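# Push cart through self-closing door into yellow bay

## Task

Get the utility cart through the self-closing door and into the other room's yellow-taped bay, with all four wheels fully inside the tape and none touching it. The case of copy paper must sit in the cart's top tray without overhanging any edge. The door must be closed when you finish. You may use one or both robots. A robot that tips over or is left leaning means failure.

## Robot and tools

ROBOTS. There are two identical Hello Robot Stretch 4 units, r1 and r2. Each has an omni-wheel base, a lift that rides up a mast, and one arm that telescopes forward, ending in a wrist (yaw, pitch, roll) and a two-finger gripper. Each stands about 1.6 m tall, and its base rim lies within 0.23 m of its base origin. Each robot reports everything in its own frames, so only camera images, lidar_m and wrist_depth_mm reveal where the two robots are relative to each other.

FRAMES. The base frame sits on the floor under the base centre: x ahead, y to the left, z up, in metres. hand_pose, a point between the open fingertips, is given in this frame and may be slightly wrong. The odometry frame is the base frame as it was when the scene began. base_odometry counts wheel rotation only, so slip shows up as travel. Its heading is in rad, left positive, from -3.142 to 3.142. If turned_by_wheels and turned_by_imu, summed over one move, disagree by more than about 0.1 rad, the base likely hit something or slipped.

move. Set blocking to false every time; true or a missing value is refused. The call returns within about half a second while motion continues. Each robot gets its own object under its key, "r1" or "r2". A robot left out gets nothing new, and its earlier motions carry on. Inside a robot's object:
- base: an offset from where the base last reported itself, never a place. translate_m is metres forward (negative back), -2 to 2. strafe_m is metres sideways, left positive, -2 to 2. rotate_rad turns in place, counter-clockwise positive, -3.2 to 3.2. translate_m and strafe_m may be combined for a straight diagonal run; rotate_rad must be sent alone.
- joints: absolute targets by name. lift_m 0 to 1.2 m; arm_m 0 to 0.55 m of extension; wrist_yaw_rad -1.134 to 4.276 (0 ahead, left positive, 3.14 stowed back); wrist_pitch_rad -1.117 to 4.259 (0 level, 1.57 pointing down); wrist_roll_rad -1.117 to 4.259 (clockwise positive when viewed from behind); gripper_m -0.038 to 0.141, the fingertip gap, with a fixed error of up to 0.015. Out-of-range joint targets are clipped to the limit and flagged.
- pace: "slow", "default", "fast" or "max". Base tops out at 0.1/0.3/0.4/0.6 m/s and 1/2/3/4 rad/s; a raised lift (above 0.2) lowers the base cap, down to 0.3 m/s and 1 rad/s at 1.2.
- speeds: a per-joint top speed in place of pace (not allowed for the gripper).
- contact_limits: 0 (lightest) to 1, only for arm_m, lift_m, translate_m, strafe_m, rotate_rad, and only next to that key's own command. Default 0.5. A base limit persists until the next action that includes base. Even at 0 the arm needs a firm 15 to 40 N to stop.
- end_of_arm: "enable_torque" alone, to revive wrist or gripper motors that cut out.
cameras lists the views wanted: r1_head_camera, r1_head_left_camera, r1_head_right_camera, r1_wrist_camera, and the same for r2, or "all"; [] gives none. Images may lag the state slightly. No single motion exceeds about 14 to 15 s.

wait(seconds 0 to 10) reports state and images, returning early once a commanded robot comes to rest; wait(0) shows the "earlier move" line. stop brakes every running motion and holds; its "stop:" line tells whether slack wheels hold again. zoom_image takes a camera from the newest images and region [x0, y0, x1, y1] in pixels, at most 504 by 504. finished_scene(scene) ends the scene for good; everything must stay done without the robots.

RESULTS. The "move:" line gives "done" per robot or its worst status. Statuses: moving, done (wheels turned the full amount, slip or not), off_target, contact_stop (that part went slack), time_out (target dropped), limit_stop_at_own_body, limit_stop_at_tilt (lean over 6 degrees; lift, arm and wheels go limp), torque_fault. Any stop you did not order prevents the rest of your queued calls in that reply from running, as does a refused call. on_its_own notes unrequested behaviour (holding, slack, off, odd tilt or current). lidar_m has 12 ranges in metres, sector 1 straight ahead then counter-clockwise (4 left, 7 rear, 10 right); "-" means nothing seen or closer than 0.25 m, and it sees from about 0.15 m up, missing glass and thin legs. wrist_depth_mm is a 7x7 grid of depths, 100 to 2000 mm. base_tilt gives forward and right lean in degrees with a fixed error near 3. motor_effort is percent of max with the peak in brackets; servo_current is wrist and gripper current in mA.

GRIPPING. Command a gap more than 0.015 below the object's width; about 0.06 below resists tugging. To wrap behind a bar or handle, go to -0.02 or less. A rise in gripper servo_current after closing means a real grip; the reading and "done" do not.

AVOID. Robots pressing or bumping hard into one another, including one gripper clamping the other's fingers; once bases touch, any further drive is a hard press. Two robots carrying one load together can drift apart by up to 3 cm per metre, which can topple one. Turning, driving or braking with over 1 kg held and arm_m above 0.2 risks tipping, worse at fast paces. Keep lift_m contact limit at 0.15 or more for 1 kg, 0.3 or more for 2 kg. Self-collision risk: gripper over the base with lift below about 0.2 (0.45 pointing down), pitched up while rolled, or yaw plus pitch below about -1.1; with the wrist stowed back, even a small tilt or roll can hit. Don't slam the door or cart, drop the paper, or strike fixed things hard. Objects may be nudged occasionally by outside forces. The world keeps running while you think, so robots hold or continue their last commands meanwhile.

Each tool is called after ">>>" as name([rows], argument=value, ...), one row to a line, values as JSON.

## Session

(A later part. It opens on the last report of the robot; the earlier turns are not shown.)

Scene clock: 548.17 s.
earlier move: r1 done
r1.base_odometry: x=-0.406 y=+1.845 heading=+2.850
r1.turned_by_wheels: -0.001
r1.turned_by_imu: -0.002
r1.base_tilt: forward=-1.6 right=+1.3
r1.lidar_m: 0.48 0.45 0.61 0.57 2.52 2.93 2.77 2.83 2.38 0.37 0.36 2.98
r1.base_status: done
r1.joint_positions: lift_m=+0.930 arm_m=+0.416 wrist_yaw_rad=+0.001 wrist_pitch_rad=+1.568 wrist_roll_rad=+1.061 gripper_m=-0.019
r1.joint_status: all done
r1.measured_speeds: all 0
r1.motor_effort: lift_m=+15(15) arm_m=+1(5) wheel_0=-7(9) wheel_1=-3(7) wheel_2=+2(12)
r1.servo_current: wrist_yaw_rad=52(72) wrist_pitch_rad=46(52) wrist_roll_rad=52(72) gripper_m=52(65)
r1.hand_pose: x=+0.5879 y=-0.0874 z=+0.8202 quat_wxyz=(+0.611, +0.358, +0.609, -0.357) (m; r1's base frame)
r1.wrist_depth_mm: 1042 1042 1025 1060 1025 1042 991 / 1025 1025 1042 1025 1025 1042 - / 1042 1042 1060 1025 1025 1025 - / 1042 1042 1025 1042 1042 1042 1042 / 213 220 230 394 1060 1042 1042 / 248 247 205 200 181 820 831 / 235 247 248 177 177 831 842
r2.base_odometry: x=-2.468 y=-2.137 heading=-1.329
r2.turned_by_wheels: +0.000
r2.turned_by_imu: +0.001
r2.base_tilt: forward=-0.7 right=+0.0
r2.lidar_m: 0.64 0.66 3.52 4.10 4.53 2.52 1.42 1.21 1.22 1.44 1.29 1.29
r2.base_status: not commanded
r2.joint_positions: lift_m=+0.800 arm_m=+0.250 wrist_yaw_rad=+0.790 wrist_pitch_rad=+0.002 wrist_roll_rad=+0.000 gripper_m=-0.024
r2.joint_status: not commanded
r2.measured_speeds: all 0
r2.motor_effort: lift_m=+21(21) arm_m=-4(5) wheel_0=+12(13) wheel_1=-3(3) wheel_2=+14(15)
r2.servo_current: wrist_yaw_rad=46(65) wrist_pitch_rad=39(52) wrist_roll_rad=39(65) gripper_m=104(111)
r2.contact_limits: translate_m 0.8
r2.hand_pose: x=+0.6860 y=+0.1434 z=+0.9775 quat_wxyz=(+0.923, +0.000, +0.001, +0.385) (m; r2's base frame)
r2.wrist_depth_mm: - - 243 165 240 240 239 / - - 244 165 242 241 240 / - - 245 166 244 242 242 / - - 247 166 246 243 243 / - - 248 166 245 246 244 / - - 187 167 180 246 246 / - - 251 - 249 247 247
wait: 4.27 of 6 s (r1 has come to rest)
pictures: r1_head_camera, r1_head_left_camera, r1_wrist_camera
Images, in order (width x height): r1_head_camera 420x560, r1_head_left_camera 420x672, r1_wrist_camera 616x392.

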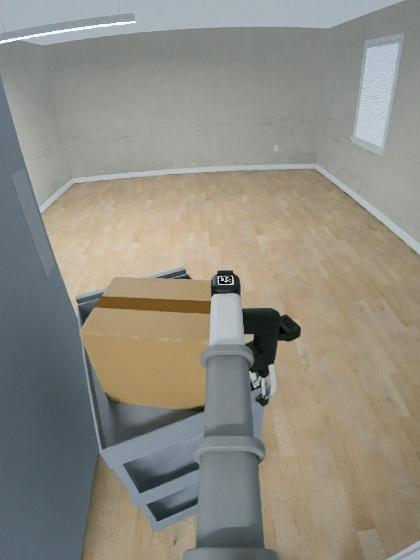

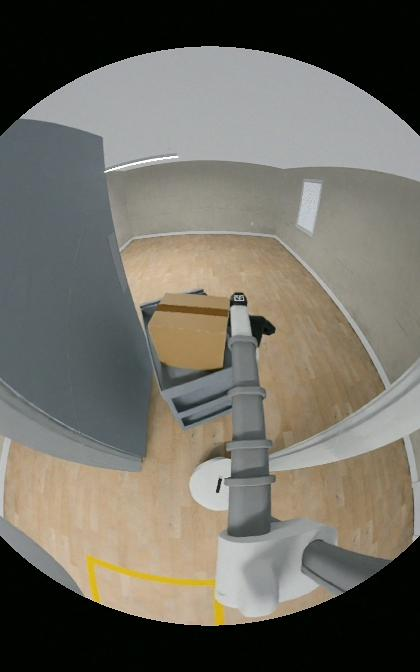

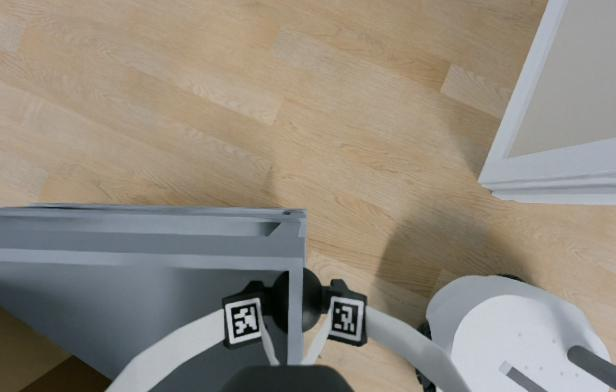

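>>> move(r1={"base":{"translate_m":-0.35,"strafe_m":-0.07},"joints":{"wrist_roll_rad":1.4},"speeds":{"wrist_roll_rad":0.1},"pace":"slow"}, blocking=false, cameras=[])

>>> wait(seconds=6, cameras=["r1_head_camera","r1_head_left_camera","r1_wrist_camera"])

Scene clock: 560.50 s.
move: r1 moving
r1.base_odometry: x=-0.394 y=+1.844 heading=+2.850
r1.turned_by_wheels: +0.000
r1.turned_by_imu: -0.001
r1.base_tilt: forward=-1.5 right=+1.3
r1.lidar_m: 0.48 0.45 0.60 0.60 2.54 2.90 2.73 2.82 2.38 0.39 0.36 2.98
r1.base_status: translate_m moving; strafe_m moving
r1.joint_positions: lift_m=+0.930 arm_m=+0.416 wrist_yaw_rad=+0.001 wrist_pitch_rad=+1.566 wrist_roll_rad=+1.102 gripper_m=-0.019
r1.joint_status: wrist_roll_rad moving
r1.measured_speeds: translate_m=-0.048 strafe_m=-0.009 rotate_rad=+0.002 lift_m=+0.000 arm_m=+0.000 wrist_yaw_rad=+0.000 wrist_pitch_rad=-0.007 wrist_roll_rad=+0.099
r1.motor_effort: lift_m=+15(15) arm_m=-4(4) wheel_0=-5(8) wheel_1=-7(7) wheel_2=+6(8)
r1.servo_current: wrist_yaw_rad=33(65) wrist_pitch_rad=46(46) wrist_roll_rad=7(72) gripper_m=59(59)
r1.hand_pose: x=+0.5883 y=-0.0874 z=+0.8202 quat_wxyz=(+0.604, +0.371, +0.601, -0.369) (m; r1's base frame)
r1.wrist_depth_mm: 1025 1025 1042 1025 1025 1008 976 / 1042 1060 1060 1042 1042 1025 - / 1042 1042 1042 1042 1042 1025 - / 1042 1042 1042 1042 1042 1042 1025 / 221 229 232 392 1042 1042 1025 / 249 249 186 185 1042 831 820 / 238 245 248 178 161 809 820
r2: as last shown
r2.turned_by_imu: +0.002
r2.lidar_m: 0.65 0.67 3.52 4.12 4.52 2.55 1.38 1.23 1.21 1.44 1.28 1.30
r2.motor_effort: lift_m=+20(21) arm_m=-4(4) wheel_0=+13(14) wheel_1=-3(3) wheel_2=+14(15)
r2.servo_current: wrist_yaw_rad=46(59) wrist_pitch_rad=39(46) wrist_roll_rad=52(52) gripper_m=104(111)
r2.contact_limits: translate_m 0.8
r2.wrist_depth_mm: - - 242 164 240 239 239 / - - 244 165 241 241 240 / - - 246 166 244 243 241 / - - 248 167 244 244 244 / - - 248 167 246 245 244 / - - 187 167 180 247 246 / - - 251 - 249 247 247
pictures: none
No camera images: "cameras" was empty.

Scene clock: 564.83 s.
earlier move: r1 done
r1.base_odometry: x=-0.051 y=+1.812 heading=+2.851
r1.turned_by_wheels: +0.001
r1.turned_by_imu: +0.003
r1.base_tilt: forward=-1.6 right=+1.3
r1.lidar_m: 0.48 0.45 0.75 1.29 2.58 2.54 2.39 2.46 2.33 2.12 0.61 0.52
r1.base_status: done
r1.joint_positions: lift_m=+0.930 arm_m=+0.416 wrist_yaw_rad=+0.001 wrist_pitch_rad=+1.568 wrist_roll_rad=+1.393 gripper_m=-0.019
r1.joint_status: all done
r1.measured_speeds: all 0
r1.motor_effort: lift_m=+15(15) arm_m=-3(4) wheel_0=+3(8) wheel_1=+0(7) wheel_2=+6(12)
r1.servo_current: wrist_yaw_rad=52(72) wrist_pitch_rad=39(52) wrist_roll_rad=78(85) gripper_m=59(65)
r1.hand_pose: x=+0.5878 y=-0.0874 z=+0.8202 quat_wxyz=(+0.543, +0.454, +0.542, -0.453) (m; r1's base frame)
r1.wrist_depth_mm: 1008 1008 1025 1025 364 336 1025 / 1042 1025 1042 1042 492 1025 1042 / 1042 1008 1025 1025 1042 1042 1025 / 1042 1042 1042 1042 1042 1060 1025 / 1042 1025 263 525 1042 891 820 / 220 204 179 195 181 820 809 / 247 248 246 206 1025 831 820
r2.base_odometry: x=-2.468 y=-2.137 heading=-1.329
r2.turned_by_wheels: +0.000
r2.turned_by_imu: +0.001
r2.base_tilt: forward=-0.7 right=+0.0
r2.lidar_m: 0.62 0.69 3.55 4.09 4.52 2.53 1.42 1.18 1.19 1.41 1.29 1.28
r2.base_status: not commanded
r2.joint_positions: lift_m=+0.800 arm_m=+0.250 wrist_yaw_rad=+0.790 wrist_pitch_rad=+0.002 wrist_roll_rad=+0.000 gripper_m=-0.024
r2.joint_status: not commanded
r2.measured_speeds: all 0
r2.motor_effort: lift_m=+21(21) arm_m=-4(4) wheel_0=+13(14) wheel_1=-2(3) wheel_2=+14(15)
r2.servo_current: wrist_yaw_rad=46(72) wrist_pitch_rad=39(46) wrist_roll_rad=52(59) gripper_m=111(111)
r2.contact_limits: translate_m 0.8
r2.hand_pose: x=+0.6860 y=+0.1434 z=+0.9775 quat_wxyz=(+0.923, +0.000, +0.001, +0.385) (m; r2's base frame)
r2.wrist_depth_mm: - - 243 165 240 239 238 / - - 244 165 242 242 240 / - - 245 166 244 243 242 / - - 246 167 246 244 243 / - - 248 167 246 245 244 / - - 187 167 181 246 245 / - - 251 - 247 246 246
wait: 4.33 of 6 s (r1 has come to rest)
pictures: r1_head_camera, r1_head_left_camera, r1_wrist_camera
Images, in order (width x height): r1_head_camera 420x560, r1_head_left_camera 420x672, r1_wrist_camera 616x392.

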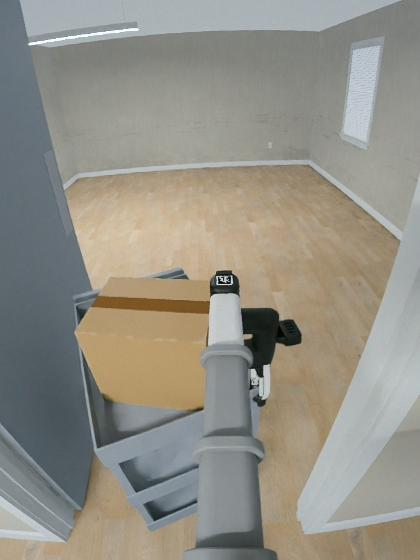

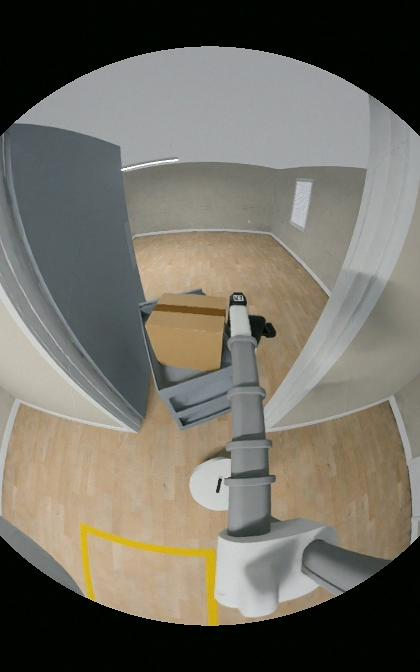

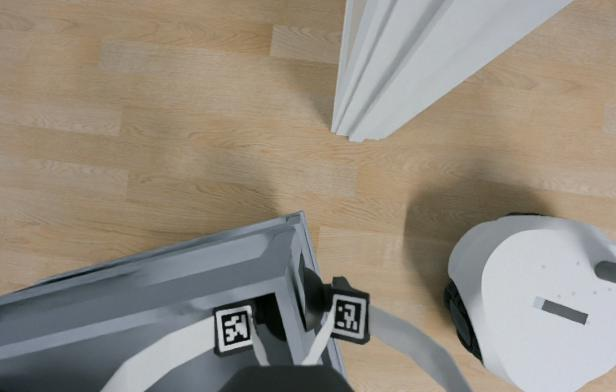

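>>> move(r1={"base":{"translate_m":-0.5},"pace":"slow"}, blocking=false, cameras=[])

>>> wait(seconds=7, cameras=["r1_head_camera","r1_head_left_camera"])

Scene clock: 573.87 s.
move: r1 moving
r1.base_odometry: x=-0.039 y=+1.808 heading=+2.851
r1.turned_by_wheels: +0.000
r1.turned_by_imu: +0.000
r1.base_tilt: forward=-1.6 right=+1.2
r1.lidar_m: 0.48 0.48 0.77 1.28 2.57 2.52 2.39 2.46 2.34 2.18 0.65 0.51
r1.base_status: translate_m moving
r1.joint_positions: lift_m=+0.930 arm_m=+0.416 wrist_yaw_rad=+0.001 wrist_pitch_rad=+1.567 wrist_roll_rad=+1.395 gripper_m=-0.019
r1.joint_status: not commanded
r1.measured_speeds: translate_m=-0.050 strafe_m=+0.001 rotate_rad=-0.003 lift_m=+0.000 arm_m=+0.000 wrist_yaw_rad=+0.000 wrist_pitch_rad=-0.002 wrist_roll_rad=+0.004
r1.motor_effort: lift_m=+15(15) arm_m=-3(4) wheel_0=-2(2) wheel_1=-5(5) wheel_2=+11(12)
r1.servo_current: wrist_yaw_rad=46(52) wrist_pitch_rad=39(39) wrist_roll_rad=52(65) gripper_m=52(59)
r1.hand_pose: x=+0.5880 y=-0.0874 z=+0.8202 quat_wxyz=(+0.543, +0.455, +0.541, -0.453) (m; r1's base frame)
r1.wrist_depth_mm: 1060 1025 1042 1042 353 338 1025 / 1025 1042 1025 1042 504 1025 1042 / 1060 1060 1042 1025 1025 1042 1008 / 1025 1042 1042 1025 1025 1025 1042 / 1060 1025 264 1025 1025 854 820 / 212 208 181 189 181 820 831 / 247 248 248 178 1025 820 820
r2: as last shown
r2.base_tilt: forward=-0.6 right=+0.0
r2.lidar_m: 0.64 0.67 3.56 4.10 4.52 2.54 1.42 1.21 1.20 1.43 1.29 1.28
r2.motor_effort: lift_m=+21(21) arm_m=-4(4) wheel_0=+13(13) wheel_1=-2(3) wheel_2=+14(15)
r2.servo_current: wrist_yaw_rad=46(59) wrist_pitch_rad=39(46) wrist_roll_rad=39(52) gripper_m=111(111)
r2.contact_limits: translate_m 0.8
r2.wrist_depth_mm: - - 243 165 242 240 239 / - - 244 165 242 241 241 / - - 245 166 244 243 241 / - - 246 166 245 244 243 / - - 250 167 247 245 245 / - - 187 167 180 247 246 / - - 252 - 249 248 247
pictures: none
No camera images: "cameras" was empty.

Scene clock: 579.63 s.
earlier move: r1 done
r1.base_odometry: x=+0.428 y=+1.668 heading=+2.850
r1.turned_by_wheels: -0.001
r1.turned_by_imu: -0.002
r1.base_tilt: forward=-1.6 right=+1.3
r1.lidar_m: 0.52 0.51 1.21 2.47 2.54 2.04 1.89 1.95 2.36 2.21 1.37 0.97
r1.base_status: done
r1.joint_positions: lift_m=+0.930 arm_m=+0.416 wrist_yaw_rad=+0.001 wrist_pitch_rad=+1.567 wrist_roll_rad=+1.397 gripper_m=-0.019
r1.joint_status: not commanded
r1.measured_speeds: all 0
r1.motor_effort: lift_m=+15(15) arm_m=-3(4) wheel_0=-6(9) wheel_1=-3(7) wheel_2=+1(12)
r1.servo_current: wrist_yaw_rad=72(72) wrist_pitch_rad=39(52) wrist_roll_rad=52(72) gripper_m=59(65)
r1.hand_pose: x=+0.5880 y=-0.0874 z=+0.8202 quat_wxyz=(+0.543, +0.455, +0.541, -0.454) (m; r1's base frame)
r1.wrist_depth_mm: 530 - 1025 1042 1060 1042 1042 / 1025 854 1060 1060 1042 1042 1025 / 1025 1042 1042 1042 1025 1042 1025 / 1042 1025 1078 1042 1042 1042 1025 / 251 220 207 477 1042 866 820 / 248 248 186 198 181 842 820 / 248 248 250 157 167 820 831
r2.base_odometry: x=-2.468 y=-2.137 heading=-1.329
r2.turned_by_wheels: +0.000
r2.turned_by_imu: +0.001
r2.base_tilt: forward=-0.6 right=+0.0
r2.lidar_m: 0.65 0.68 3.53 4.09 4.50 2.50 1.41 1.17 1.19 1.42 1.32 1.29
r2.base_status: not commanded
r2.joint_positions: lift_m=+0.800 arm_m=+0.250 wrist_yaw_rad=+0.790 wrist_pitch_rad=+0.002 wrist_roll_rad=+0.000 gripper_m=-0.024
r2.joint_status: not commanded
r2.measured_speeds: all 0
r2.motor_effort: lift_m=+21(21) arm_m=-4(5) wheel_0=+13(13) wheel_1=-2(3) wheel_2=+14(15)
r2.servo_current: wrist_yaw_rad=52(72) wrist_pitch_rad=39(46) wrist_roll_rad=39(59) gripper_m=111(111)
r2.contact_limits: translate_m 0.8
r2.hand_pose: x=+0.6860 y=+0.1434 z=+0.9775 quat_wxyz=(+0.923, +0.000, +0.001, +0.385) (m; r2's base frame)
r2.wrist_depth_mm: - - 242 165 240 240 239 / - - 244 166 242 242 240 / - - 246 166 243 242 243 / - - 247 166 245 244 243 / - - 249 167 246 245 244 / - - 187 168 181 246 245 / - - 251 - 249 247 247
wait: 5.77 of 7 s (r1 has come to rest)
pictures: r1_head_camera, r1_head_left_camera
Images, in order (width x height): r1_head_camera 420x560, r1_head_left_camera 420x672.

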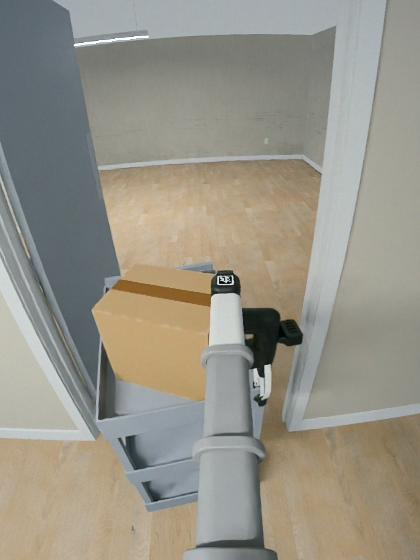

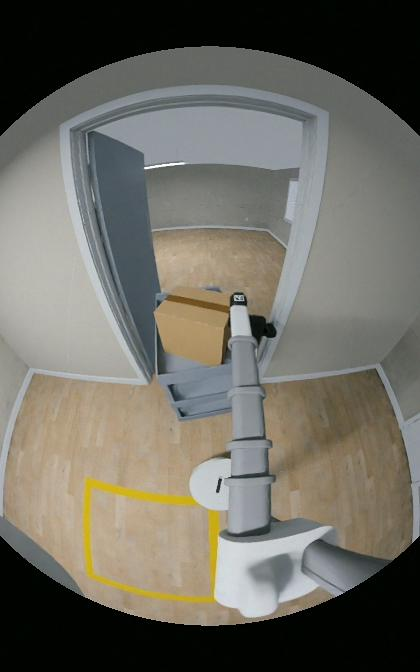

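>>> move(blocking=false, r1={"base":{"translate_m":-0.5},"pace":"slow"}, cameras=[])

>>> wait(seconds=8, cameras=["r1_head_camera","r1_head_left_camera","r1_head_right_camera"])

Scene clock: 600.13 s.
move: r1 moving
r1.base_odometry: x=+0.440 y=+1.665 heading=+2.850
r1.turned_by_wheels: +0.000
r1.turned_by_imu: -0.002
r1.base_tilt: forward=-1.6 right=+1.3
r1.lidar_m: 0.51 0.54 1.20 2.48 2.54 1.99 1.87 1.94 2.38 2.20 1.39 0.98
r1.base_status: translate_m moving
r1.joint_positions: lift_m=+0.930 arm_m=+0.416 wrist_yaw_rad=+0.001 wrist_pitch_rad=+1.566 wrist_roll_rad=+1.397 gripper_m=-0.019
r1.joint_status: not commanded
r1.measured_speeds: translate_m=-0.049 strafe_m=+0.000 rotate_rad=+0.001 lift_m=+0.000 arm_m=+0.000 wrist_yaw_rad=+0.000 wrist_pitch_rad=-0.001 wrist_roll_rad=+0.000
r1.motor_effort: lift_m=+15(15) arm_m=-3(4) wheel_0=-6(9) wheel_1=-5(5) wheel_2=+5(8)
r1.servo_current: wrist_yaw_rad=59(59) wrist_pitch_rad=46(46) wrist_roll_rad=65(65) gripper_m=59(65)
r1.hand_pose: x=+0.5882 y=-0.0874 z=+0.8202 quat_wxyz=(+0.543, +0.456, +0.540, -0.454) (m; r1's base frame)
r1.wrist_depth_mm: 535 - 1008 1042 1025 1042 1042 / 1042 891 1025 1025 1025 1042 1025 / 1042 1042 1060 1060 1060 1025 1025 / 1042 1042 1025 1060 1025 1042 1025 / 239 218 199 1025 1060 866 809 / 248 247 185 186 1025 831 820 / 249 248 248 180 162 831 820
r2: as last shown
r2.turned_by_imu: +0.003
r2.base_tilt: forward=-0.7 right=+0.1
r2.lidar_m: 0.64 0.65 3.54 4.12 4.52 2.50 1.41 1.21 1.21 1.42 1.29 1.30
r2.motor_effort: lift_m=+21(21) arm_m=-4(4) wheel_0=+13(13) wheel_1=-2(3) wheel_2=+14(15)
r2.servo_current: wrist_yaw_rad=52(59) wrist_pitch_rad=39(39) wrist_roll_rad=59(59) gripper_m=104(111)
r2.contact_limits: translate_m 0.8
r2.wrist_depth_mm: - - 242 164 241 240 239 / - - 244 166 242 240 241 / - - 246 166 244 243 242 / - - 247 167 246 244 243 / - - 249 167 246 245 245 / - - 187 167 181 246 245 / - - 251 - 248 248 248
pictures: none
No camera images: "cameras" was empty.

Scene clock: 605.90 s.
earlier move: r1 done
r1.base_odometry: x=+0.907 y=+1.525 heading=+2.850
r1.turned_by_wheels: +0.000
r1.turned_by_imu: -0.001
r1.base_tilt: forward=-1.6 right=+1.2
r1.lidar_m: 0.56 0.58 1.84 2.45 2.16 1.50 1.39 1.44 1.91 2.23 2.12 1.46
r1.base_status: done
r1.joint_positions: lift_m=+0.930 arm_m=+0.416 wrist_yaw_rad=+0.001 wrist_pitch_rad=+1.567 wrist_roll_rad=+1.398 gripper_m=-0.019
r1.joint_status: not commanded
r1.measured_speeds: all 0
r1.motor_effort: lift_m=+15(15) arm_m=-4(4) wheel_0=-4(9) wheel_1=-2(7) wheel_2=+3(8)
r1.servo_current: wrist_yaw_rad=52(72) wrist_pitch_rad=46(52) wrist_roll_rad=52(78) gripper_m=59(65)
r1.hand_pose: x=+0.5881 y=-0.0874 z=+0.8202 quat_wxyz=(+0.542, +0.456, +0.540, -0.454) (m; r1's base frame)
r1.wrist_depth_mm: 1042 1042 1042 1060 1042 1042 1025 / 1060 1042 1042 1042 1042 1025 1025 / 1042 1025 1025 1025 1042 1042 1042 / 1042 1025 1025 1042 1060 1042 1025 / 213 236 183 430 1042 831 820 / 247 247 190 198 183 831 809 / 237 247 249 178 158 831 820
r2.base_odometry: x=-2.468 y=-2.137 heading=-1.329
r2.turned_by_wheels: +0.000
r2.turned_by_imu: +0.001
r2.base_tilt: forward=-0.7 right=+0.1
r2.lidar_m: 0.64 0.65 3.52 4.11 4.51 2.51 1.44 1.22 1.21 1.41 1.30 1.27
r2.base_status: not commanded
r2.joint_positions: lift_m=+0.800 arm_m=+0.250 wrist_yaw_rad=+0.790 wrist_pitch_rad=+0.002 wrist_roll_rad=+0.000 gripper_m=-0.024
r2.joint_status: not commanded
r2.measured_speeds: all 0
r2.motor_effort: lift_m=+21(21) arm_m=-4(4) wheel_0=+13(13) wheel_1=-2(3) wheel_2=+14(15)
r2.servo_current: wrist_yaw_rad=52(65) wrist_pitch_rad=46(52) wrist_roll_rad=46(72) gripper_m=104(111)
r2.contact_limits: translate_m 0.8
r2.hand_pose: x=+0.6860 y=+0.1434 z=+0.9775 quat_wxyz=(+0.923, +0.000, +0.001, +0.385) (m; r2's base frame)
r2.wrist_depth_mm: - - 242 165 241 239 239 / - - 244 166 242 240 240 / - - 246 166 243 242 242 / - - 247 167 245 243 243 / - - 248 167 246 244 244 / - - 187 168 180 248 246 / - - 251 - 249 248 247
wait: 5.77 of 8 s (r1 has come to rest)
pictures: r1_head_camera, r1_head_left_camera, r1_head_right_camera
Images, in order (width x height): r1_head_camera 420x560, r1_head_left_camera 420x672, r1_head_right_camera 420x672.

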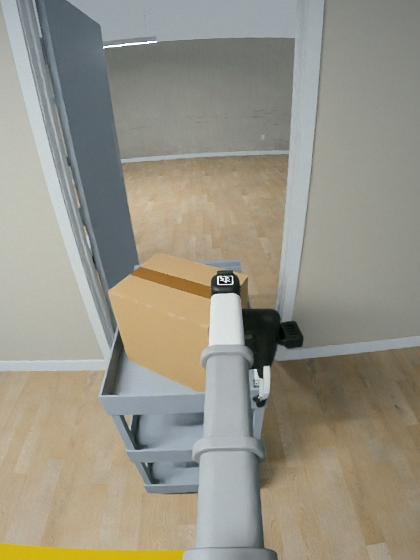

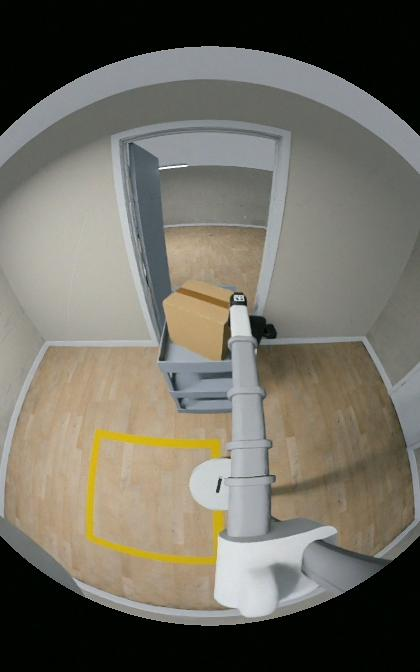

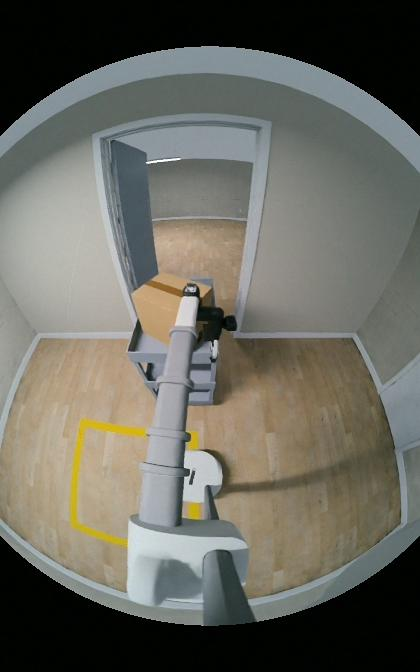

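>>> move(blocking=false, r1={"base":{"translate_m":-0.3},"pace":"slow"}, cameras=[])

>>> wait(seconds=6, cameras=[])

>>> move(blocking=false, r1={"base":{"translate_m":-0.4,"strafe_m":0.4},"pace":"slow"}, cameras=[])

>>> wait(seconds=8, cameras=["r1_head_camera","r1_head_left_camera","r1_head_right_camera"])

Scene clock: 623.60 s.
move: r1 moving
r1.base_odometry: x=+0.918 y=+1.521 heading=+2.850
r1.turned_by_wheels: +0.000
r1.turned_by_imu: -0.001
r1.base_tilt: forward=-1.6 right=+1.3
r1.lidar_m: 0.54 0.58 1.90 2.45 2.16 1.49 1.38 1.42 1.86 2.22 2.13 1.47
r1.base_status: translate_m moving
r1.joint_positions: lift_m=+0.930 arm_m=+0.416 wrist_yaw_rad=+0.001 wrist_pitch_rad=+1.566 wrist_roll_rad=+1.399 gripper_m=-0.019
r1.joint_status: not commanded
r1.measured_speeds: translate_m=-0.048 strafe_m=+0.001 rotate_rad=+0.001 lift_m=+0.000 arm_m=+0.000 wrist_yaw_rad=+0.000 wrist_pitch_rad=-0.007 wrist_roll_rad=+0.000
r1.motor_effort: lift_m=+15(15) arm_m=-4(4) wheel_0=-6(8) wheel_1=-5(6) wheel_2=+7(8)
r1.servo_current: wrist_yaw_rad=72(72) wrist_pitch_rad=46(46) wrist_roll_rad=46(59) gripper_m=59(65)
r1.hand_pose: x=+0.5884 y=-0.0874 z=+0.8202 quat_wxyz=(+0.543, +0.456, +0.540, -0.454) (m; r1's base frame)
r1.wrist_depth_mm: 1042 1042 1060 1042 1042 1025 1042 / 1042 1042 1042 1042 1008 1025 1025 / 1042 1042 1042 1025 1042 1025 1008 / 1025 1060 1025 1042 1025 1025 1025 / 234 221 202 442 1042 866 809 / 249 248 187 187 1025 831 820 / 231 245 249 178 144 820 809
r2: as last shown
r2.turned_by_imu: +0.002
r2.base_tilt: forward=-0.6 right=+0.0
r2.lidar_m: 0.65 0.67 3.51 4.15 4.53 2.53 1.42 1.23 1.23 1.43 1.29 1.30
r2.motor_effort: lift_m=+21(21) arm_m=-4(4) wheel_0=+13(13) wheel_1=-3(3) wheel_2=+14(15)
r2.servo_current: wrist_yaw_rad=52(59) wrist_pitch_rad=39(46) wrist_roll_rad=46(59) gripper_m=98(111)
r2.contact_limits: translate_m 0.8
r2.wrist_depth_mm: - - 242 164 241 239 239 / - - 244 166 242 241 240 / - - 246 166 243 243 242 / - - 247 166 245 244 243 / - - 249 167 246 244 244 / - - 187 167 181 245 246 / - - 251 - 249 247 248
pictures: none
No camera images: "cameras" was empty.

Scene clock: 627.37 s.
earlier move: r1 done
r1.base_odometry: x=+1.194 y=+1.438 heading=+2.850
r1.turned_by_wheels: +0.000
r1.turned_by_imu: +0.000
r1.base_tilt: forward=-1.6 right=+1.3
r1.lidar_m: 0.54 0.61 2.24 2.43 1.71 1.17 1.10 1.14 1.50 2.27 2.33 1.79
r1.base_status: done
r1.joint_positions: lift_m=+0.930 arm_m=+0.416 wrist_yaw_rad=+0.001 wrist_pitch_rad=+1.568 wrist_roll_rad=+1.399 gripper_m=-0.019
r1.joint_status: not commanded
r1.measured_speeds: all 0
r1.motor_effort: lift_m=+15(15) arm_m=-3(4) wheel_0=-3(8) wheel_1=-4(8) wheel_2=+4(9)
r1.servo_current: wrist_yaw_rad=46(72) wrist_pitch_rad=46(52) wrist_roll_rad=46(65) gripper_m=59(65)
r1.hand_pose: x=+0.5878 y=-0.0874 z=+0.8202 quat_wxyz=(+0.542, +0.456, +0.540, -0.454) (m; r1's base frame)
r1.wrist_depth_mm: 1025 1025 1025 1025 1025 1025 1042 / 1042 1025 1042 1042 1008 1060 1042 / 1025 1060 1025 1042 1025 1042 1042 / 236 1025 1042 1025 1025 1025 1042 / 248 234 203 334 1042 842 820 / 247 248 186 190 1025 831 820 / 224 151 248 177 167 820 831
r2.base_odometry: x=-2.468 y=-2.137 heading=-1.329
r2.turned_by_wheels: +0.000
r2.turned_by_imu: +0.001
r2.base_tilt: forward=-0.7 right=+0.0
r2.lidar_m: 0.63 0.66 3.52 4.07 4.52 2.53 1.45 1.21 1.21 1.40 1.30 1.30
r2.base_status: not commanded
r2.joint_positions: lift_m=+0.800 arm_m=+0.250 wrist_yaw_rad=+0.790 wrist_pitch_rad=+0.002 wrist_roll_rad=+0.000 gripper_m=-0.024
r2.joint_status: not commanded
r2.measured_speeds: all 0
r2.motor_effort: lift_m=+21(21) arm_m=-4(4) wheel_0=+13(13) wheel_1=-2(3) wheel_2=+14(15)
r2.servo_current: wrist_yaw_rad=52(65) wrist_pitch_rad=39(46) wrist_roll_rad=52(59) gripper_m=104(111)
r2.contact_limits: translate_m 0.8
r2.hand_pose: x=+0.6860 y=+0.1434 z=+0.9775 quat_wxyz=(+0.923, +0.000, +0.001, +0.385) (m; r2's base frame)
r2.wrist_depth_mm: - - 243 164 240 240 239 / - - 243 166 243 242 241 / - - 246 165 244 242 242 / - - 247 166 245 245 242 / - - 248 167 246 245 245 / - - 187 168 180 246 246 / - - 252 - 250 247 248
wait: 3.77 of 6 s (r1 has come to rest)
pictures: none
No camera images: "cameras" was empty.

Scene clock: 627.87 s.
move: r1 moving
r1.base_odometry: x=+1.200 y=+1.427 heading=+2.849
r1.turned_by_wheels: +0.000
r1.turned_by_imu: -0.001
r1.base_tilt: forward=-1.6 right=+1.3
r1.lidar_m: 0.57 0.60 2.24 2.43 1.68 1.14 1.09 1.10 1.53 2.28 2.33 1.79
r1.base_status: translate_m moving; strafe_m moving
r1.joint_positions: lift_m=+0.930 arm_m=+0.416 wrist_yaw_rad=+0.001 wrist_pitch_rad=+1.567 wrist_roll_rad=+1.399 gripper_m=-0.019
r1.joint_status: not commanded
r1.measured_speeds: translate_m=-0.036 strafe_m=+0.035 rotate_rad=+0.001 lift_m=+0.000 arm_m=+0.000 wrist_yaw_rad=+0.000 wrist_pitch_rad=-0.008 wrist_roll_rad=+0.000
r1.motor_effort: lift_m=+15(15) arm_m=-4(4) wheel_0=-11(12) wheel_1=+3(4) wheel_2=+3(7)
r1.servo_current: wrist_yaw_rad=46(59) wrist_pitch_rad=46(46) wrist_roll_rad=39(59) gripper_m=52(65)
r1.hand_pose: x=+0.5879 y=-0.0874 z=+0.8202 quat_wxyz=(+0.542, +0.456, +0.540, -0.454) (m; r1's base frame)
r1.wrist_depth_mm: 1042 1042 1025 1025 1042 1025 1042 / 1042 1060 1025 1025 1025 1042 1042 / 1025 1042 1060 1042 1042 1025 1025 / 197 250 1042 1042 1025 1025 1060 / 248 248 221 267 1025 854 820 / 248 248 189 189 1025 831 820 / 218 153 247 178 166 820 820
r2: as last shown
r2.turned_by_imu: +0.000
r2.base_tilt: forward=-0.6 right=+0.1
r2.lidar_m: 0.64 0.70 3.54 4.12 4.51 2.57 1.41 1.21 1.21 1.42 1.31 1.27
r2.motor_effort: lift_m=+21(21) arm_m=-4(4) wheel_0=+13(13) wheel_1=-2(3) wheel_2=+15(15)
r2.servo_current: wrist_yaw_rad=59(65) wrist_pitch_rad=33(46) wrist_roll_rad=46(52) gripper_m=104(117)
r2.contact_limits: translate_m 0.8
r2.wrist_depth_mm: - - 242 164 240 240 239 / - - 244 166 242 241 239 / - - 246 166 243 243 242 / - - 247 167 245 243 243 / - - 249 167 245 245 245 / - - 187 168 180 246 246 / - - 251 - 249 247 248
pictures: none
No camera images: "cameras" was empty.

Scene clock: 634.27 s.
earlier move: r1 done
r1.base_odometry: x=+1.461 y=+0.940 heading=+2.850
r1.turned_by_wheels: +0.000
r1.turned_by_imu: -0.002
r1.base_tilt: forward=-1.6 right=+1.3
r1.lidar_m: 0.55 2.08 2.11 2.00 1.12 0.79 0.72 0.75 0.97 2.34 2.75 0.60
r1.base_status: done
r1.joint_positions: lift_m=+0.930 arm_m=+0.416 wrist_yaw_rad=+0.001 wrist_pitch_rad=+1.569 wrist_roll_rad=+1.401 gripper_m=-0.019
r1.joint_status: not commanded
r1.measured_speeds: all 0
r1.motor_effort: lift_m=+15(15) arm_m=-4(4) wheel_0=-6(13) wheel_1=+1(4) wheel_2=+1(7)
r1.servo_current: wrist_yaw_rad=46(65) wrist_pitch_rad=33(52) wrist_roll_rad=59(72) gripper_m=52(72)
r1.hand_pose: x=+0.5873 y=-0.0874 z=+0.8202 quat_wxyz=(+0.541, +0.456, +0.540, -0.455) (m; r1's base frame)
r1.wrist_depth_mm: 185 247 1042 1025 1025 1042 1025 / 178 247 247 1042 1042 1042 1042 / 174 247 247 227 1042 1025 1042 / 166 240 247 247 1060 1042 1025 / 162 232 247 248 1025 831 831 / 147 208 183 199 188 842 820 / 140 155 248 177 184 142 820
r2.base_odometry: x=-2.468 y=-2.137 heading=-1.329
r2.turned_by_wheels: +0.000
r2.turned_by_imu: +0.001
r2.base_tilt: forward=-0.6 right=+0.1
r2.lidar_m: 0.66 0.66 3.54 4.10 4.52 2.53 1.43 1.21 1.21 1.42 1.29 1.30
r2.base_status: not commanded
r2.joint_positions: lift_m=+0.800 arm_m=+0.250 wrist_yaw_rad=+0.790 wrist_pitch_rad=+0.002 wrist_roll_rad=+0.000 gripper_m=-0.024
r2.joint_status: not commanded
r2.measured_speeds: all 0
r2.motor_effort: lift_m=+20(21) arm_m=-4(5) wheel_0=+13(13) wheel_1=-2(3) wheel_2=+14(15)
r2.servo_current: wrist_yaw_rad=39(72) wrist_pitch_rad=33(52) wrist_roll_rad=46(59) gripper_m=111(117)
r2.contact_limits: translate_m 0.8
r2.hand_pose: x=+0.6860 y=+0.1434 z=+0.9775 quat_wxyz=(+0.923, +0.000, +0.001, +0.385) (m; r2's base frame)
r2.wrist_depth_mm: - - 243 165 241 241 238 / - - 244 165 242 242 241 / - - 246 166 243 242 243 / - - 247 167 245 244 243 / - - 247 167 245 245 246 / - - 187 167 180 246 246 / - - 252 - 249 246 248
wait: 6.40 of 8 s (r1 has come to rest)
pictures: r1_head_camera, r1_head_left_camera, r1_head_right_camera
Images, in order (width x height): r1_head_camera 420x560, r1_head_left_camera 420x672, r1_head_right_camera 420x672.

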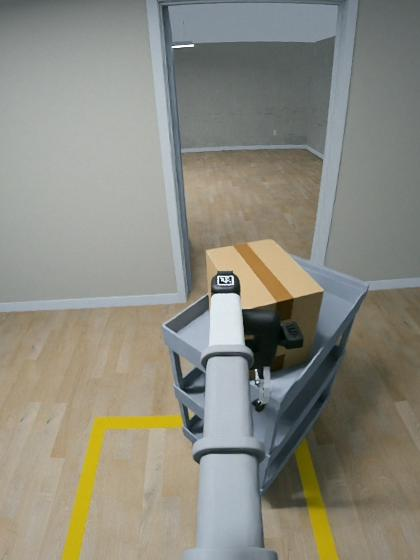

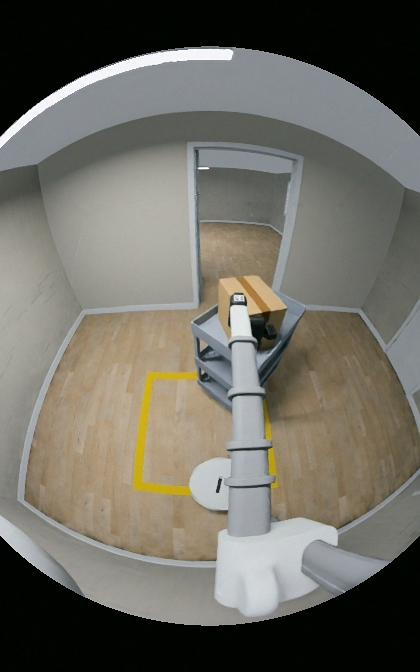

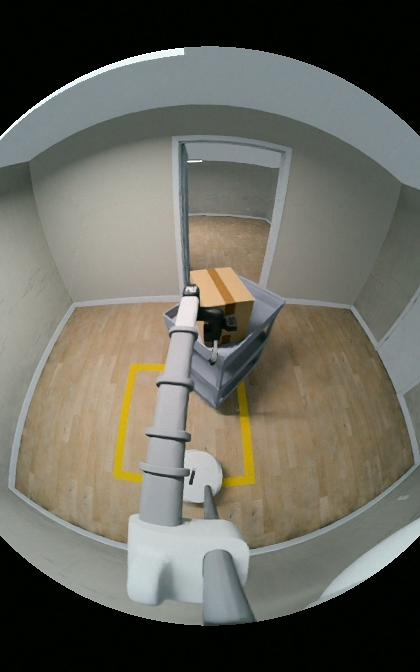

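>>> move(blocking=false, r1={"base":{"translate_m":-0.36,"strafe_m":0.32},"pace":"slow"}, cameras=[])

>>> wait(seconds=8, cameras=[])

>>> move(blocking=false, r1={"joints":{"arm_m":0.316},"pace":"slow"}, cameras=[])

>>> wait(seconds=3, cameras=["r1_head_camera","r1_head_left_camera","r1_head_right_camera"])

Scene clock: 647.57 s.
move: r1 moving
r1.base_odometry: x=+1.468 y=+0.929 heading=+2.849
r1.turned_by_wheels: +0.000
r1.turned_by_imu: -0.001
r1.base_tilt: forward=-1.6 right=+1.3
r1.lidar_m: 0.55 2.10 2.13 1.99 1.13 0.78 0.71 0.74 1.01 2.33 2.75 0.61
r1.base_status: translate_m moving; strafe_m moving
r1.joint_positions: lift_m=+0.930 arm_m=+0.416 wrist_yaw_rad=+0.001 wrist_pitch_rad=+1.567 wrist_roll_rad=+1.401 gripper_m=-0.019
r1.joint_status: not commanded
r1.measured_speeds: translate_m=-0.038 strafe_m=+0.034 rotate_rad=+0.001 lift_m=+0.000 arm_m=+0.000 wrist_yaw_rad=+0.000 wrist_pitch_rad=+0.000 wrist_roll_rad=+0.000
r1.motor_effort: lift_m=+15(15) arm_m=-4(4) wheel_0=-13(13) wheel_1=+5(5) wheel_2=+5(5)
r1.servo_current: wrist_yaw_rad=46(59) wrist_pitch_rad=46(46) wrist_roll_rad=59(59) gripper_m=59(65)
r1.hand_pose: x=+0.5879 y=-0.0874 z=+0.8202 quat_wxyz=(+0.542, +0.456, +0.540, -0.455) (m; r1's base frame)
r1.wrist_depth_mm: 185 248 248 1042 1042 1025 1042 / 180 249 248 1025 1025 1042 1042 / 172 249 247 238 1025 1042 1042 / 167 242 246 247 1025 1042 1042 / 161 231 247 247 1008 831 820 / 149 206 183 200 187 831 820 / 142 143 237 178 181 139 820
r2: as last shown
r2.turned_by_imu: +0.002
r2.base_tilt: forward=-0.7 right=+0.1
r2.lidar_m: 0.64 0.66 3.55 4.13 4.51 2.55 1.43 1.21 1.22 1.44 1.29 1.28
r2.motor_effort: lift_m=+20(21) arm_m=-4(4) wheel_0=+13(13) wheel_1=-2(3) wheel_2=+14(15)
r2.servo_current: wrist_yaw_rad=52(65) wrist_pitch_rad=39(46) wrist_roll_rad=52(52) gripper_m=104(104)
r2.contact_limits: translate_m 0.8
r2.wrist_depth_mm: - - 243 165 242 240 239 / - - 245 165 242 241 240 / - - 245 166 243 241 242 / - - 247 166 246 244 242 / - - 248 167 246 247 245 / - - 187 167 180 247 246 / - - 251 - 249 248 248
pictures: none
No camera images: "cameras" was empty.

Scene clock: 653.10 s.
earlier move: r1 done
r1.base_odometry: x=+1.714 y=+0.530 heading=+2.849
r1.turned_by_wheels: +0.000
r1.turned_by_imu: +0.000
r1.base_tilt: forward=-1.6 right=+1.3
r1.lidar_m: 0.52 2.43 1.78 1.67 0.64 0.43 0.39 0.42 0.58 1.30 3.09 0.54
r1.base_status: done
r1.joint_positions: lift_m=+0.930 arm_m=+0.416 wrist_yaw_rad=+0.000 wrist_pitch_rad=+1.567 wrist_roll_rad=+1.402 gripper_m=-0.019
r1.joint_status: not commanded
r1.measured_speeds: all 0
r1.motor_effort: lift_m=+15(15) arm_m=-3(4) wheel_0=-6(13) wheel_1=+2(5) wheel_2=+1(7)
r1.servo_current: wrist_yaw_rad=46(72) wrist_pitch_rad=52(52) wrist_roll_rad=52(72) gripper_m=59(65)
r1.hand_pose: x=+0.5881 y=-0.0874 z=+0.8202 quat_wxyz=(+0.541, +0.457, +0.539, -0.455) (m; r1's base frame)
r1.wrist_depth_mm: - 151 243 247 1025 1025 1060 / 115 156 246 246 181 1042 1025 / 116 172 247 247 183 1042 1025 / 120 190 247 247 232 1042 1025 / 129 202 248 248 215 820 831 / 139 229 179 197 180 831 820 / 196 153 177 1060 173 151 820
r2.base_odometry: x=-2.468 y=-2.137 heading=-1.329
r2.turned_by_wheels: +0.000
r2.turned_by_imu: +0.001
r2.base_tilt: forward=-0.6 right=+0.0
r2.lidar_m: 0.61 0.68 3.54 4.10 4.52 2.54 1.42 1.21 1.20 1.43 1.30 1.30
r2.base_status: not commanded
r2.joint_positions: lift_m=+0.800 arm_m=+0.250 wrist_yaw_rad=+0.790 wrist_pitch_rad=+0.002 wrist_roll_rad=+0.000 gripper_m=-0.024
r2.joint_status: not commanded
r2.measured_speeds: all 0
r2.motor_effort: lift_m=+21(21) arm_m=-4(4) wheel_0=+13(13) wheel_1=-2(3) wheel_2=+14(15)
r2.servo_current: wrist_yaw_rad=46(72) wrist_pitch_rad=39(46) wrist_roll_rad=52(65) gripper_m=98(117)
r2.contact_limits: translate_m 0.8
r2.hand_pose: x=+0.6860 y=+0.1434 z=+0.9775 quat_wxyz=(+0.923, +0.000, +0.001, +0.385) (m; r2's base frame)
r2.wrist_depth_mm: - - 243 164 240 240 239 / - - 244 165 242 241 240 / - - 246 166 244 243 241 / - - 247 167 245 244 244 / - - 248 167 246 246 244 / - - 187 168 181 247 246 / - - 251 - 249 247 248
wait: 5.53 of 8 s (r1 has come to rest)
pictures: none
No camera images: "cameras" was empty.

Scene clock: 653.60 s.
move: r1 moving
r1.base_odometry: x=+1.714 y=+0.530 heading=+2.849
r1.turned_by_wheels: +0.000
r1.turned_by_imu: +0.000
r1.base_tilt: forward=-1.6 right=+1.3
r1.lidar_m: 0.53 2.46 1.79 1.66 0.63 0.43 0.37 0.40 0.57 1.29 3.11 0.55
r1.base_status: not commanded
r1.joint_positions: lift_m=+0.930 arm_m=+0.404 wrist_yaw_rad=+0.000 wrist_pitch_rad=+1.566 wrist_roll_rad=+1.402 gripper_m=-0.019
r1.joint_status: arm_m moving
r1.measured_speeds: translate_m=+0.000 strafe_m=+0.000 rotate_rad=+0.000 lift_m=+0.000 arm_m=-0.049 wrist_yaw_rad=+0.000 wrist_pitch_rad=-0.005 wrist_roll_rad=+0.000
r1.motor_effort: lift_m=+15(15) arm_m=-8(9) wheel_0=-6(7) wheel_1=+1(2) wheel_2=+1(1)
r1.servo_current: wrist_yaw_rad=39(52) wrist_pitch_rad=39(52) wrist_roll_rad=52(59) gripper_m=59(65)
r1.hand_pose: x=+0.5758 y=-0.0874 z=+0.8202 quat_wxyz=(+0.542, +0.457, +0.539, -0.455) (m; r1's base frame)
r1.wrist_depth_mm: 105 166 249 248 1025 1025 1025 / 120 166 248 248 1008 1025 1025 / 124 182 249 248 183 1042 1025 / 132 201 248 248 195 1042 1025 / 140 215 248 247 208 831 831 / 150 223 179 200 179 831 831 / 202 149 180 204 177 142 820
r2: as last shown
r2.turned_by_imu: +0.000
r2.base_tilt: forward=-0.7 right=+0.0
r2.lidar_m: 0.63 0.69 3.54 4.12 4.50 2.52 1.43 1.22 1.19 1.42 1.31 1.28
r2.motor_effort: lift_m=+21(21) arm_m=-4(5) wheel_0=+13(13) wheel_1=-2(3) wheel_2=+15(15)
r2.servo_current: wrist_yaw_rad=46(59) wrist_pitch_rad=39(46) wrist_roll_rad=39(59) gripper_m=104(111)
r2.contact_limits: translate_m 0.8
r2.wrist_depth_mm: - - 242 165 241 240 239 / - - 244 165 242 240 239 / - - 246 166 242 243 241 / - - 246 167 245 244 244 / - - 248 167 246 245 245 / - - 187 168 181 246 245 / - - 251 - 249 247 248
pictures: none
No camera images: "cameras" was empty.

Scene clock: 655.37 s.
earlier move: r1 done
r1.base_odometry: x=+1.714 y=+0.530 heading=+2.849
r1.turned_by_wheels: +0.000
r1.turned_by_imu: +0.000
r1.base_tilt: forward=-1.6 right=+1.3
r1.lidar_m: 0.43 2.45 1.76 1.66 0.63 0.42 0.38 0.42 0.55 1.32 3.11 0.45
r1.base_status: not commanded
r1.joint_positions: lift_m=+0.930 arm_m=+0.316 wrist_yaw_rad=+0.000 wrist_pitch_rad=+1.568 wrist_roll_rad=+1.402 gripper_m=-0.019
r1.joint_status: all done
r1.measured_speeds: all 0
r1.motor_effort: lift_m=+15(15) arm_m=-5(10) wheel_0=-4(7) wheel_1=+1(2) wheel_2=+1(1)
r1.servo_current: wrist_yaw_rad=46(72) wrist_pitch_rad=46(52) wrist_roll_rad=46(65) gripper_m=59(65)
r1.hand_pose: x=+0.4878 y=-0.0874 z=+0.8202 quat_wxyz=(+0.541, +0.457, +0.540, -0.456) (m; r1's base frame)
r1.wrist_depth_mm: 121 170 247 235 1042 1042 1025 / 124 177 247 248 1042 1042 1042 / 128 184 247 248 1025 1025 1025 / 133 200 247 247 230 891 1042 / 135 206 247 247 204 820 831 / 138 202 180 196 183 831 820 / 140 143 178 195 175 147 1042
r2.base_odometry: x=-2.468 y=-2.137 heading=-1.329
r2.turned_by_wheels: +0.000
r2.turned_by_imu: +0.000
r2.base_tilt: forward=-0.6 right=+0.0
r2.lidar_m: 0.65 0.67 3.51 4.12 4.50 2.51 1.41 1.22 1.23 1.40 1.32 1.30
r2.base_status: not commanded
r2.joint_positions: lift_m=+0.800 arm_m=+0.250 wrist_yaw_rad=+0.790 wrist_pitch_rad=+0.002 wrist_roll_rad=+0.000 gripper_m=-0.024
r2.joint_status: not commanded
r2.measured_speeds: all 0
r2.motor_effort: lift_m=+21(21) arm_m=-4(5) wheel_0=+13(13) wheel_1=-2(3) wheel_2=+14(15)
r2.servo_current: wrist_yaw_rad=59(65) wrist_pitch_rad=39(46) wrist_roll_rad=52(59) gripper_m=104(111)
r2.contact_limits: translate_m 0.8
r2.hand_pose: x=+0.6860 y=+0.1434 z=+0.9775 quat_wxyz=(+0.923, +0.000, +0.001, +0.385) (m; r2's base frame)
r2.wrist_depth_mm: - - 243 164 241 240 240 / - - 244 166 241 241 240 / - - 246 166 244 243 242 / - - 246 166 245 244 242 / - - 248 167 246 245 244 / - - 187 168 180 247 246 / - - 251 - 248 247 248
wait: 1.77 of 3 s (r1 has come to rest)
pictures: r1_head_camera, r1_head_left_camera, r1_head_right_camera
Images, in order (width x height): r1_head_camera 420x560, r1_head_left_camera 420x672, r1_head_right_camera 420x672.

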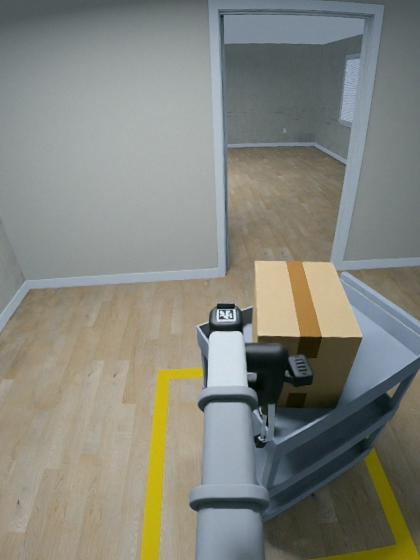

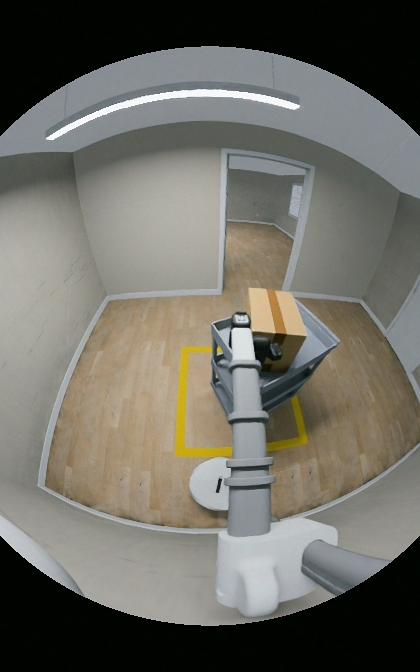

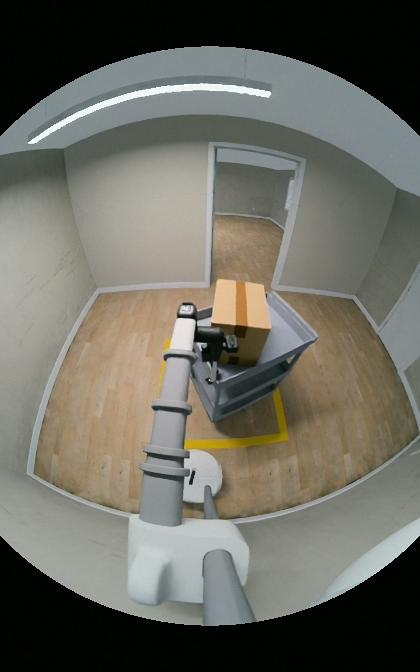

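>>> zoom_image(camera="r1_head_left_camera", region=[160, 270, 360, 480])

>>> zoom_image(camera="r1_head_right_camera", region=[140, 260, 340, 470])

>>> zoom_image(camera="r1_head_camera", region=[130, 260, 420, 560])

Scaled by 2.400 from the camera's 420x672 image, which has a finer 600x960 frame.

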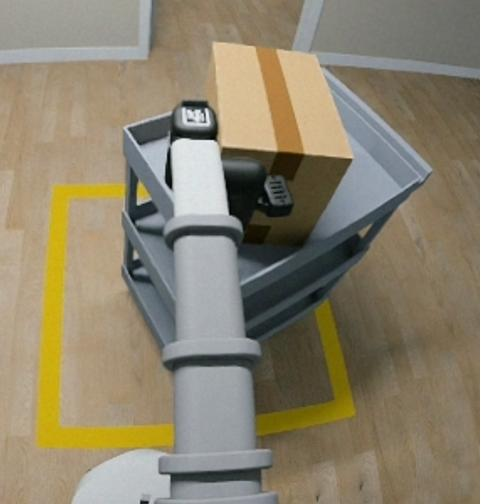

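Scaled by 2.400 from the camera's 420x672 image, which has a finer 600x960 frame.

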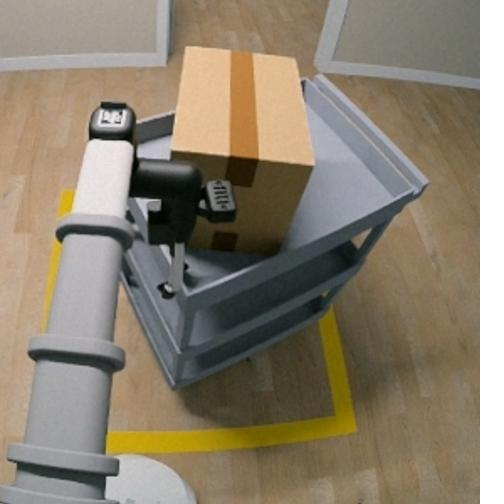

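Scaled by 1.680 from the camera's 420x560 image, which has a finer 600x800 frame.

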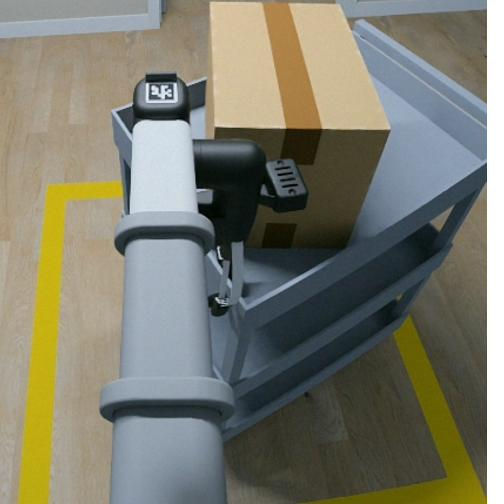

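>>> move(blocking=false, r1={"base":{"translate_m":0.04,"strafe_m":0.28},"pace":"slow"}, cameras=[])

>>> wait(seconds=6, cameras=["r1_head_left_camera","r1_head_right_camera"])

>>> zoom_image(camera="r1_head_left_camera", region=[180, 250, 400, 480])

>>> zoom_image(camera="r1_head_right_camera", region=[160, 250, 380, 480])

Scene clock: 677.07 s.
move: r1 moving
r1.base_odometry: x=+1.708 y=+0.518 heading=+2.848
r1.turned_by_wheels: -0.001
r1.turned_by_imu: -0.003
r1.base_tilt: forward=-1.6 right=+1.3
r1.lidar_m: 0.44 2.44 1.77 1.65 0.63 0.42 0.39 0.41 0.57 1.32 3.10 0.43
r1.base_status: translate_m moving; strafe_m moving
r1.joint_positions: lift_m=+0.930 arm_m=+0.316 wrist_yaw_rad=+0.000 wrist_pitch_rad=+1.568 wrist_roll_rad=+1.402 gripper_m=-0.019
r1.joint_status: not commanded
r1.measured_speeds: translate_m=+0.007 strafe_m=+0.051 rotate_rad=-0.005 lift_m=+0.000 arm_m=+0.000 wrist_yaw_rad=+0.000 wrist_pitch_rad=+0.000 wrist_roll_rad=+0.000
r1.motor_effort: lift_m=+15(15) arm_m=-5(5) wheel_0=-10(10) wheel_1=+7(7) wheel_2=-6(6)
r1.servo_current: wrist_yaw_rad=33(72) wrist_pitch_rad=46(46) wrist_roll_rad=52(59) gripper_m=59(59)
r1.hand_pose: x=+0.4878 y=-0.0874 z=+0.8202 quat_wxyz=(+0.541, +0.457, +0.540, -0.456) (m; r1's base frame)
r1.wrist_depth_mm: 119 174 249 248 1042 1042 1025 / 123 174 248 248 1042 1025 1025 / 126 180 247 248 1042 1042 1042 / 132 195 247 248 216 917 1042 / 136 205 247 247 204 831 831 / 142 198 179 195 183 820 820 / 140 142 177 195 175 148 1042
r2: as last shown
r2.turned_by_imu: +0.003
r2.base_tilt: forward=-0.7 right=+0.0
r2.lidar_m: 0.63 0.64 3.52 4.12 4.50 2.55 1.41 1.21 1.22 1.40 1.30 1.28
r2.motor_effort: lift_m=+21(21) arm_m=-4(4) wheel_0=+13(13) wheel_1=-2(3) wheel_2=+14(15)
r2.servo_current: wrist_yaw_rad=52(72) wrist_pitch_rad=39(46) wrist_roll_rad=39(65) gripper_m=104(117)
r2.contact_limits: translate_m 0.8
r2.wrist_depth_mm: - - 243 165 240 240 240 / - - 244 165 242 242 240 / - - 245 165 244 242 242 / - - 245 167 246 245 242 / - - 248 167 245 245 244 / - - 187 167 180 247 246 / - - 251 - 250 247 248
pictures: none
No camera images: "cameras" was empty.

Scene clock: 680.60 s.
earlier move: r1 done
r1.base_odometry: x=+1.595 y=+0.274 heading=+2.848
r1.turned_by_wheels: +0.000
r1.turned_by_imu: +0.000
r1.base_tilt: forward=-1.6 right=+1.3
r1.lidar_m: 0.41 2.18 1.50 1.38 0.74 0.47 0.44 0.46 0.61 1.47 0.67 0.42
r1.base_status: done
r1.joint_positions: lift_m=+0.930 arm_m=+0.316 wrist_yaw_rad=-0.007 wrist_pitch_rad=+1.575 wrist_roll_rad=+1.409 gripper_m=-0.019
r1.joint_status: not commanded
r1.measured_speeds: all 0
r1.motor_effort: lift_m=+15(15) arm_m=+4(5) wheel_0=-9(16) wheel_1=+1(7) wheel_2=-7(11)
r1.servo_current: wrist_yaw_rad=59(72) wrist_pitch_rad=46(52) wrist_roll_rad=46(78) gripper_m=59(65)
r1.hand_pose: x=+0.4852 y=-0.0874 z=+0.8202 quat_wxyz=(+0.536, +0.459, +0.538, -0.461) (m; r1's base frame)
r1.wrist_depth_mm: - - 155 248 230 1042 1060 / - 116 189 248 219 1042 1060 / - 131 239 248 224 1042 1060 / 105 153 248 249 232 842 1042 / 114 183 248 248 248 842 831 / 134 219 178 198 189 842 854 / 1025 176 1025 199 174 147 1042
r2.base_odometry: x=-2.468 y=-2.137 heading=-1.329
r2.turned_by_wheels: +0.000
r2.turned_by_imu: +0.000
r2.base_tilt: forward=-0.6 right=+0.0
r2.lidar_m: 0.63 0.68 3.53 4.12 4.52 2.52 1.41 1.20 1.20 1.43 1.28 1.30
r2.base_status: not commanded
r2.joint_positions: lift_m=+0.800 arm_m=+0.250 wrist_yaw_rad=+0.790 wrist_pitch_rad=+0.002 wrist_roll_rad=+0.000 gripper_m=-0.024
r2.joint_status: not commanded
r2.measured_speeds: all 0
r2.motor_effort: lift_m=+21(21) arm_m=-4(5) wheel_0=+13(13) wheel_1=-2(3) wheel_2=+14(15)
r2.servo_current: wrist_yaw_rad=65(72) wrist_pitch_rad=39(46) wrist_roll_rad=39(65) gripper_m=98(117)
r2.contact_limits: translate_m 0.8
r2.hand_pose: x=+0.6860 y=+0.1434 z=+0.9775 quat_wxyz=(+0.923, +0.000, +0.001, +0.385) (m; r2's base frame)
r2.wrist_depth_mm: - - 243 165 240 240 239 / - - 244 166 242 241 240 / - - 246 166 243 243 242 / - - 247 167 244 244 242 / - - 249 167 246 244 245 / - - 187 168 181 246 247 / - - 251 - 248 247 247
wait: 3.53 of 6 s (r1 has come to rest)
pictures: r1_head_left_camera, r1_head_right_camera
Images, in order (width x height): r1_head_left_camera 420x672, r1_head_right_camera 420x672.

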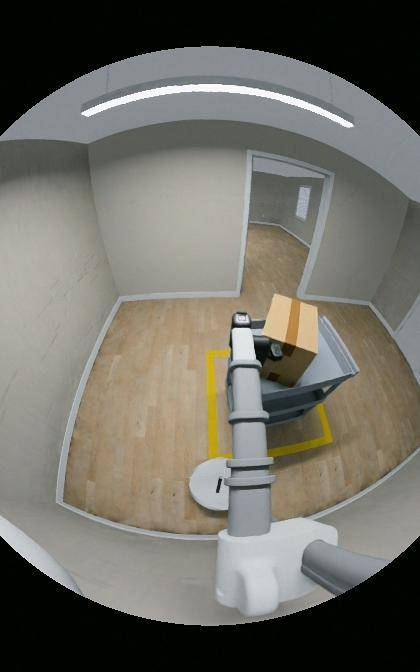

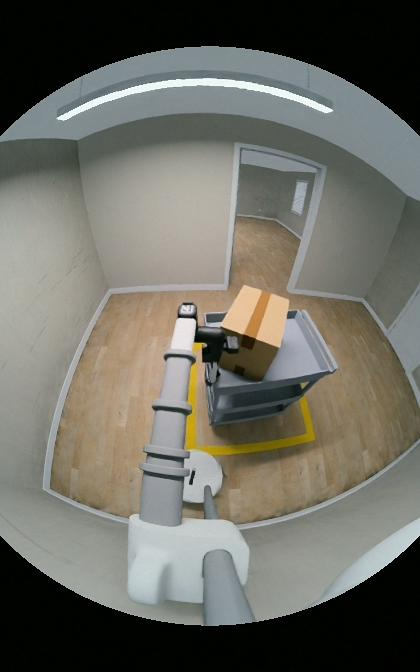

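Scaled by 2.191 from the camera's 420x672 image, which has a finer 600x960 frame.

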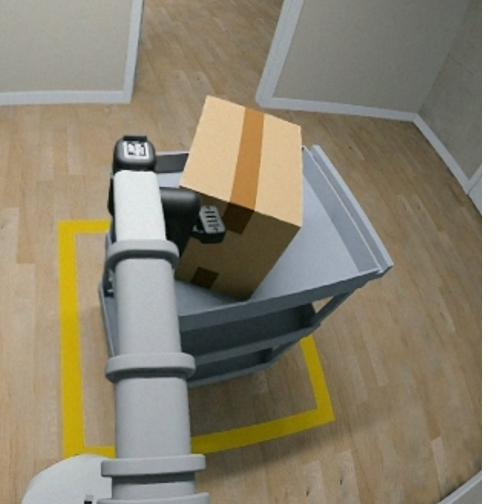

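Scaled by 2.191 from the camera's 420x672 image, which has a finer 600x960 frame.

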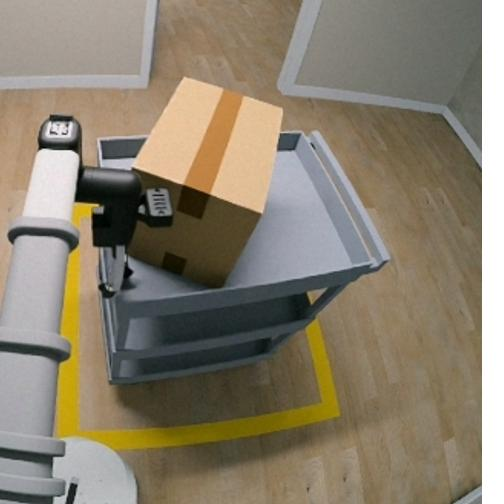

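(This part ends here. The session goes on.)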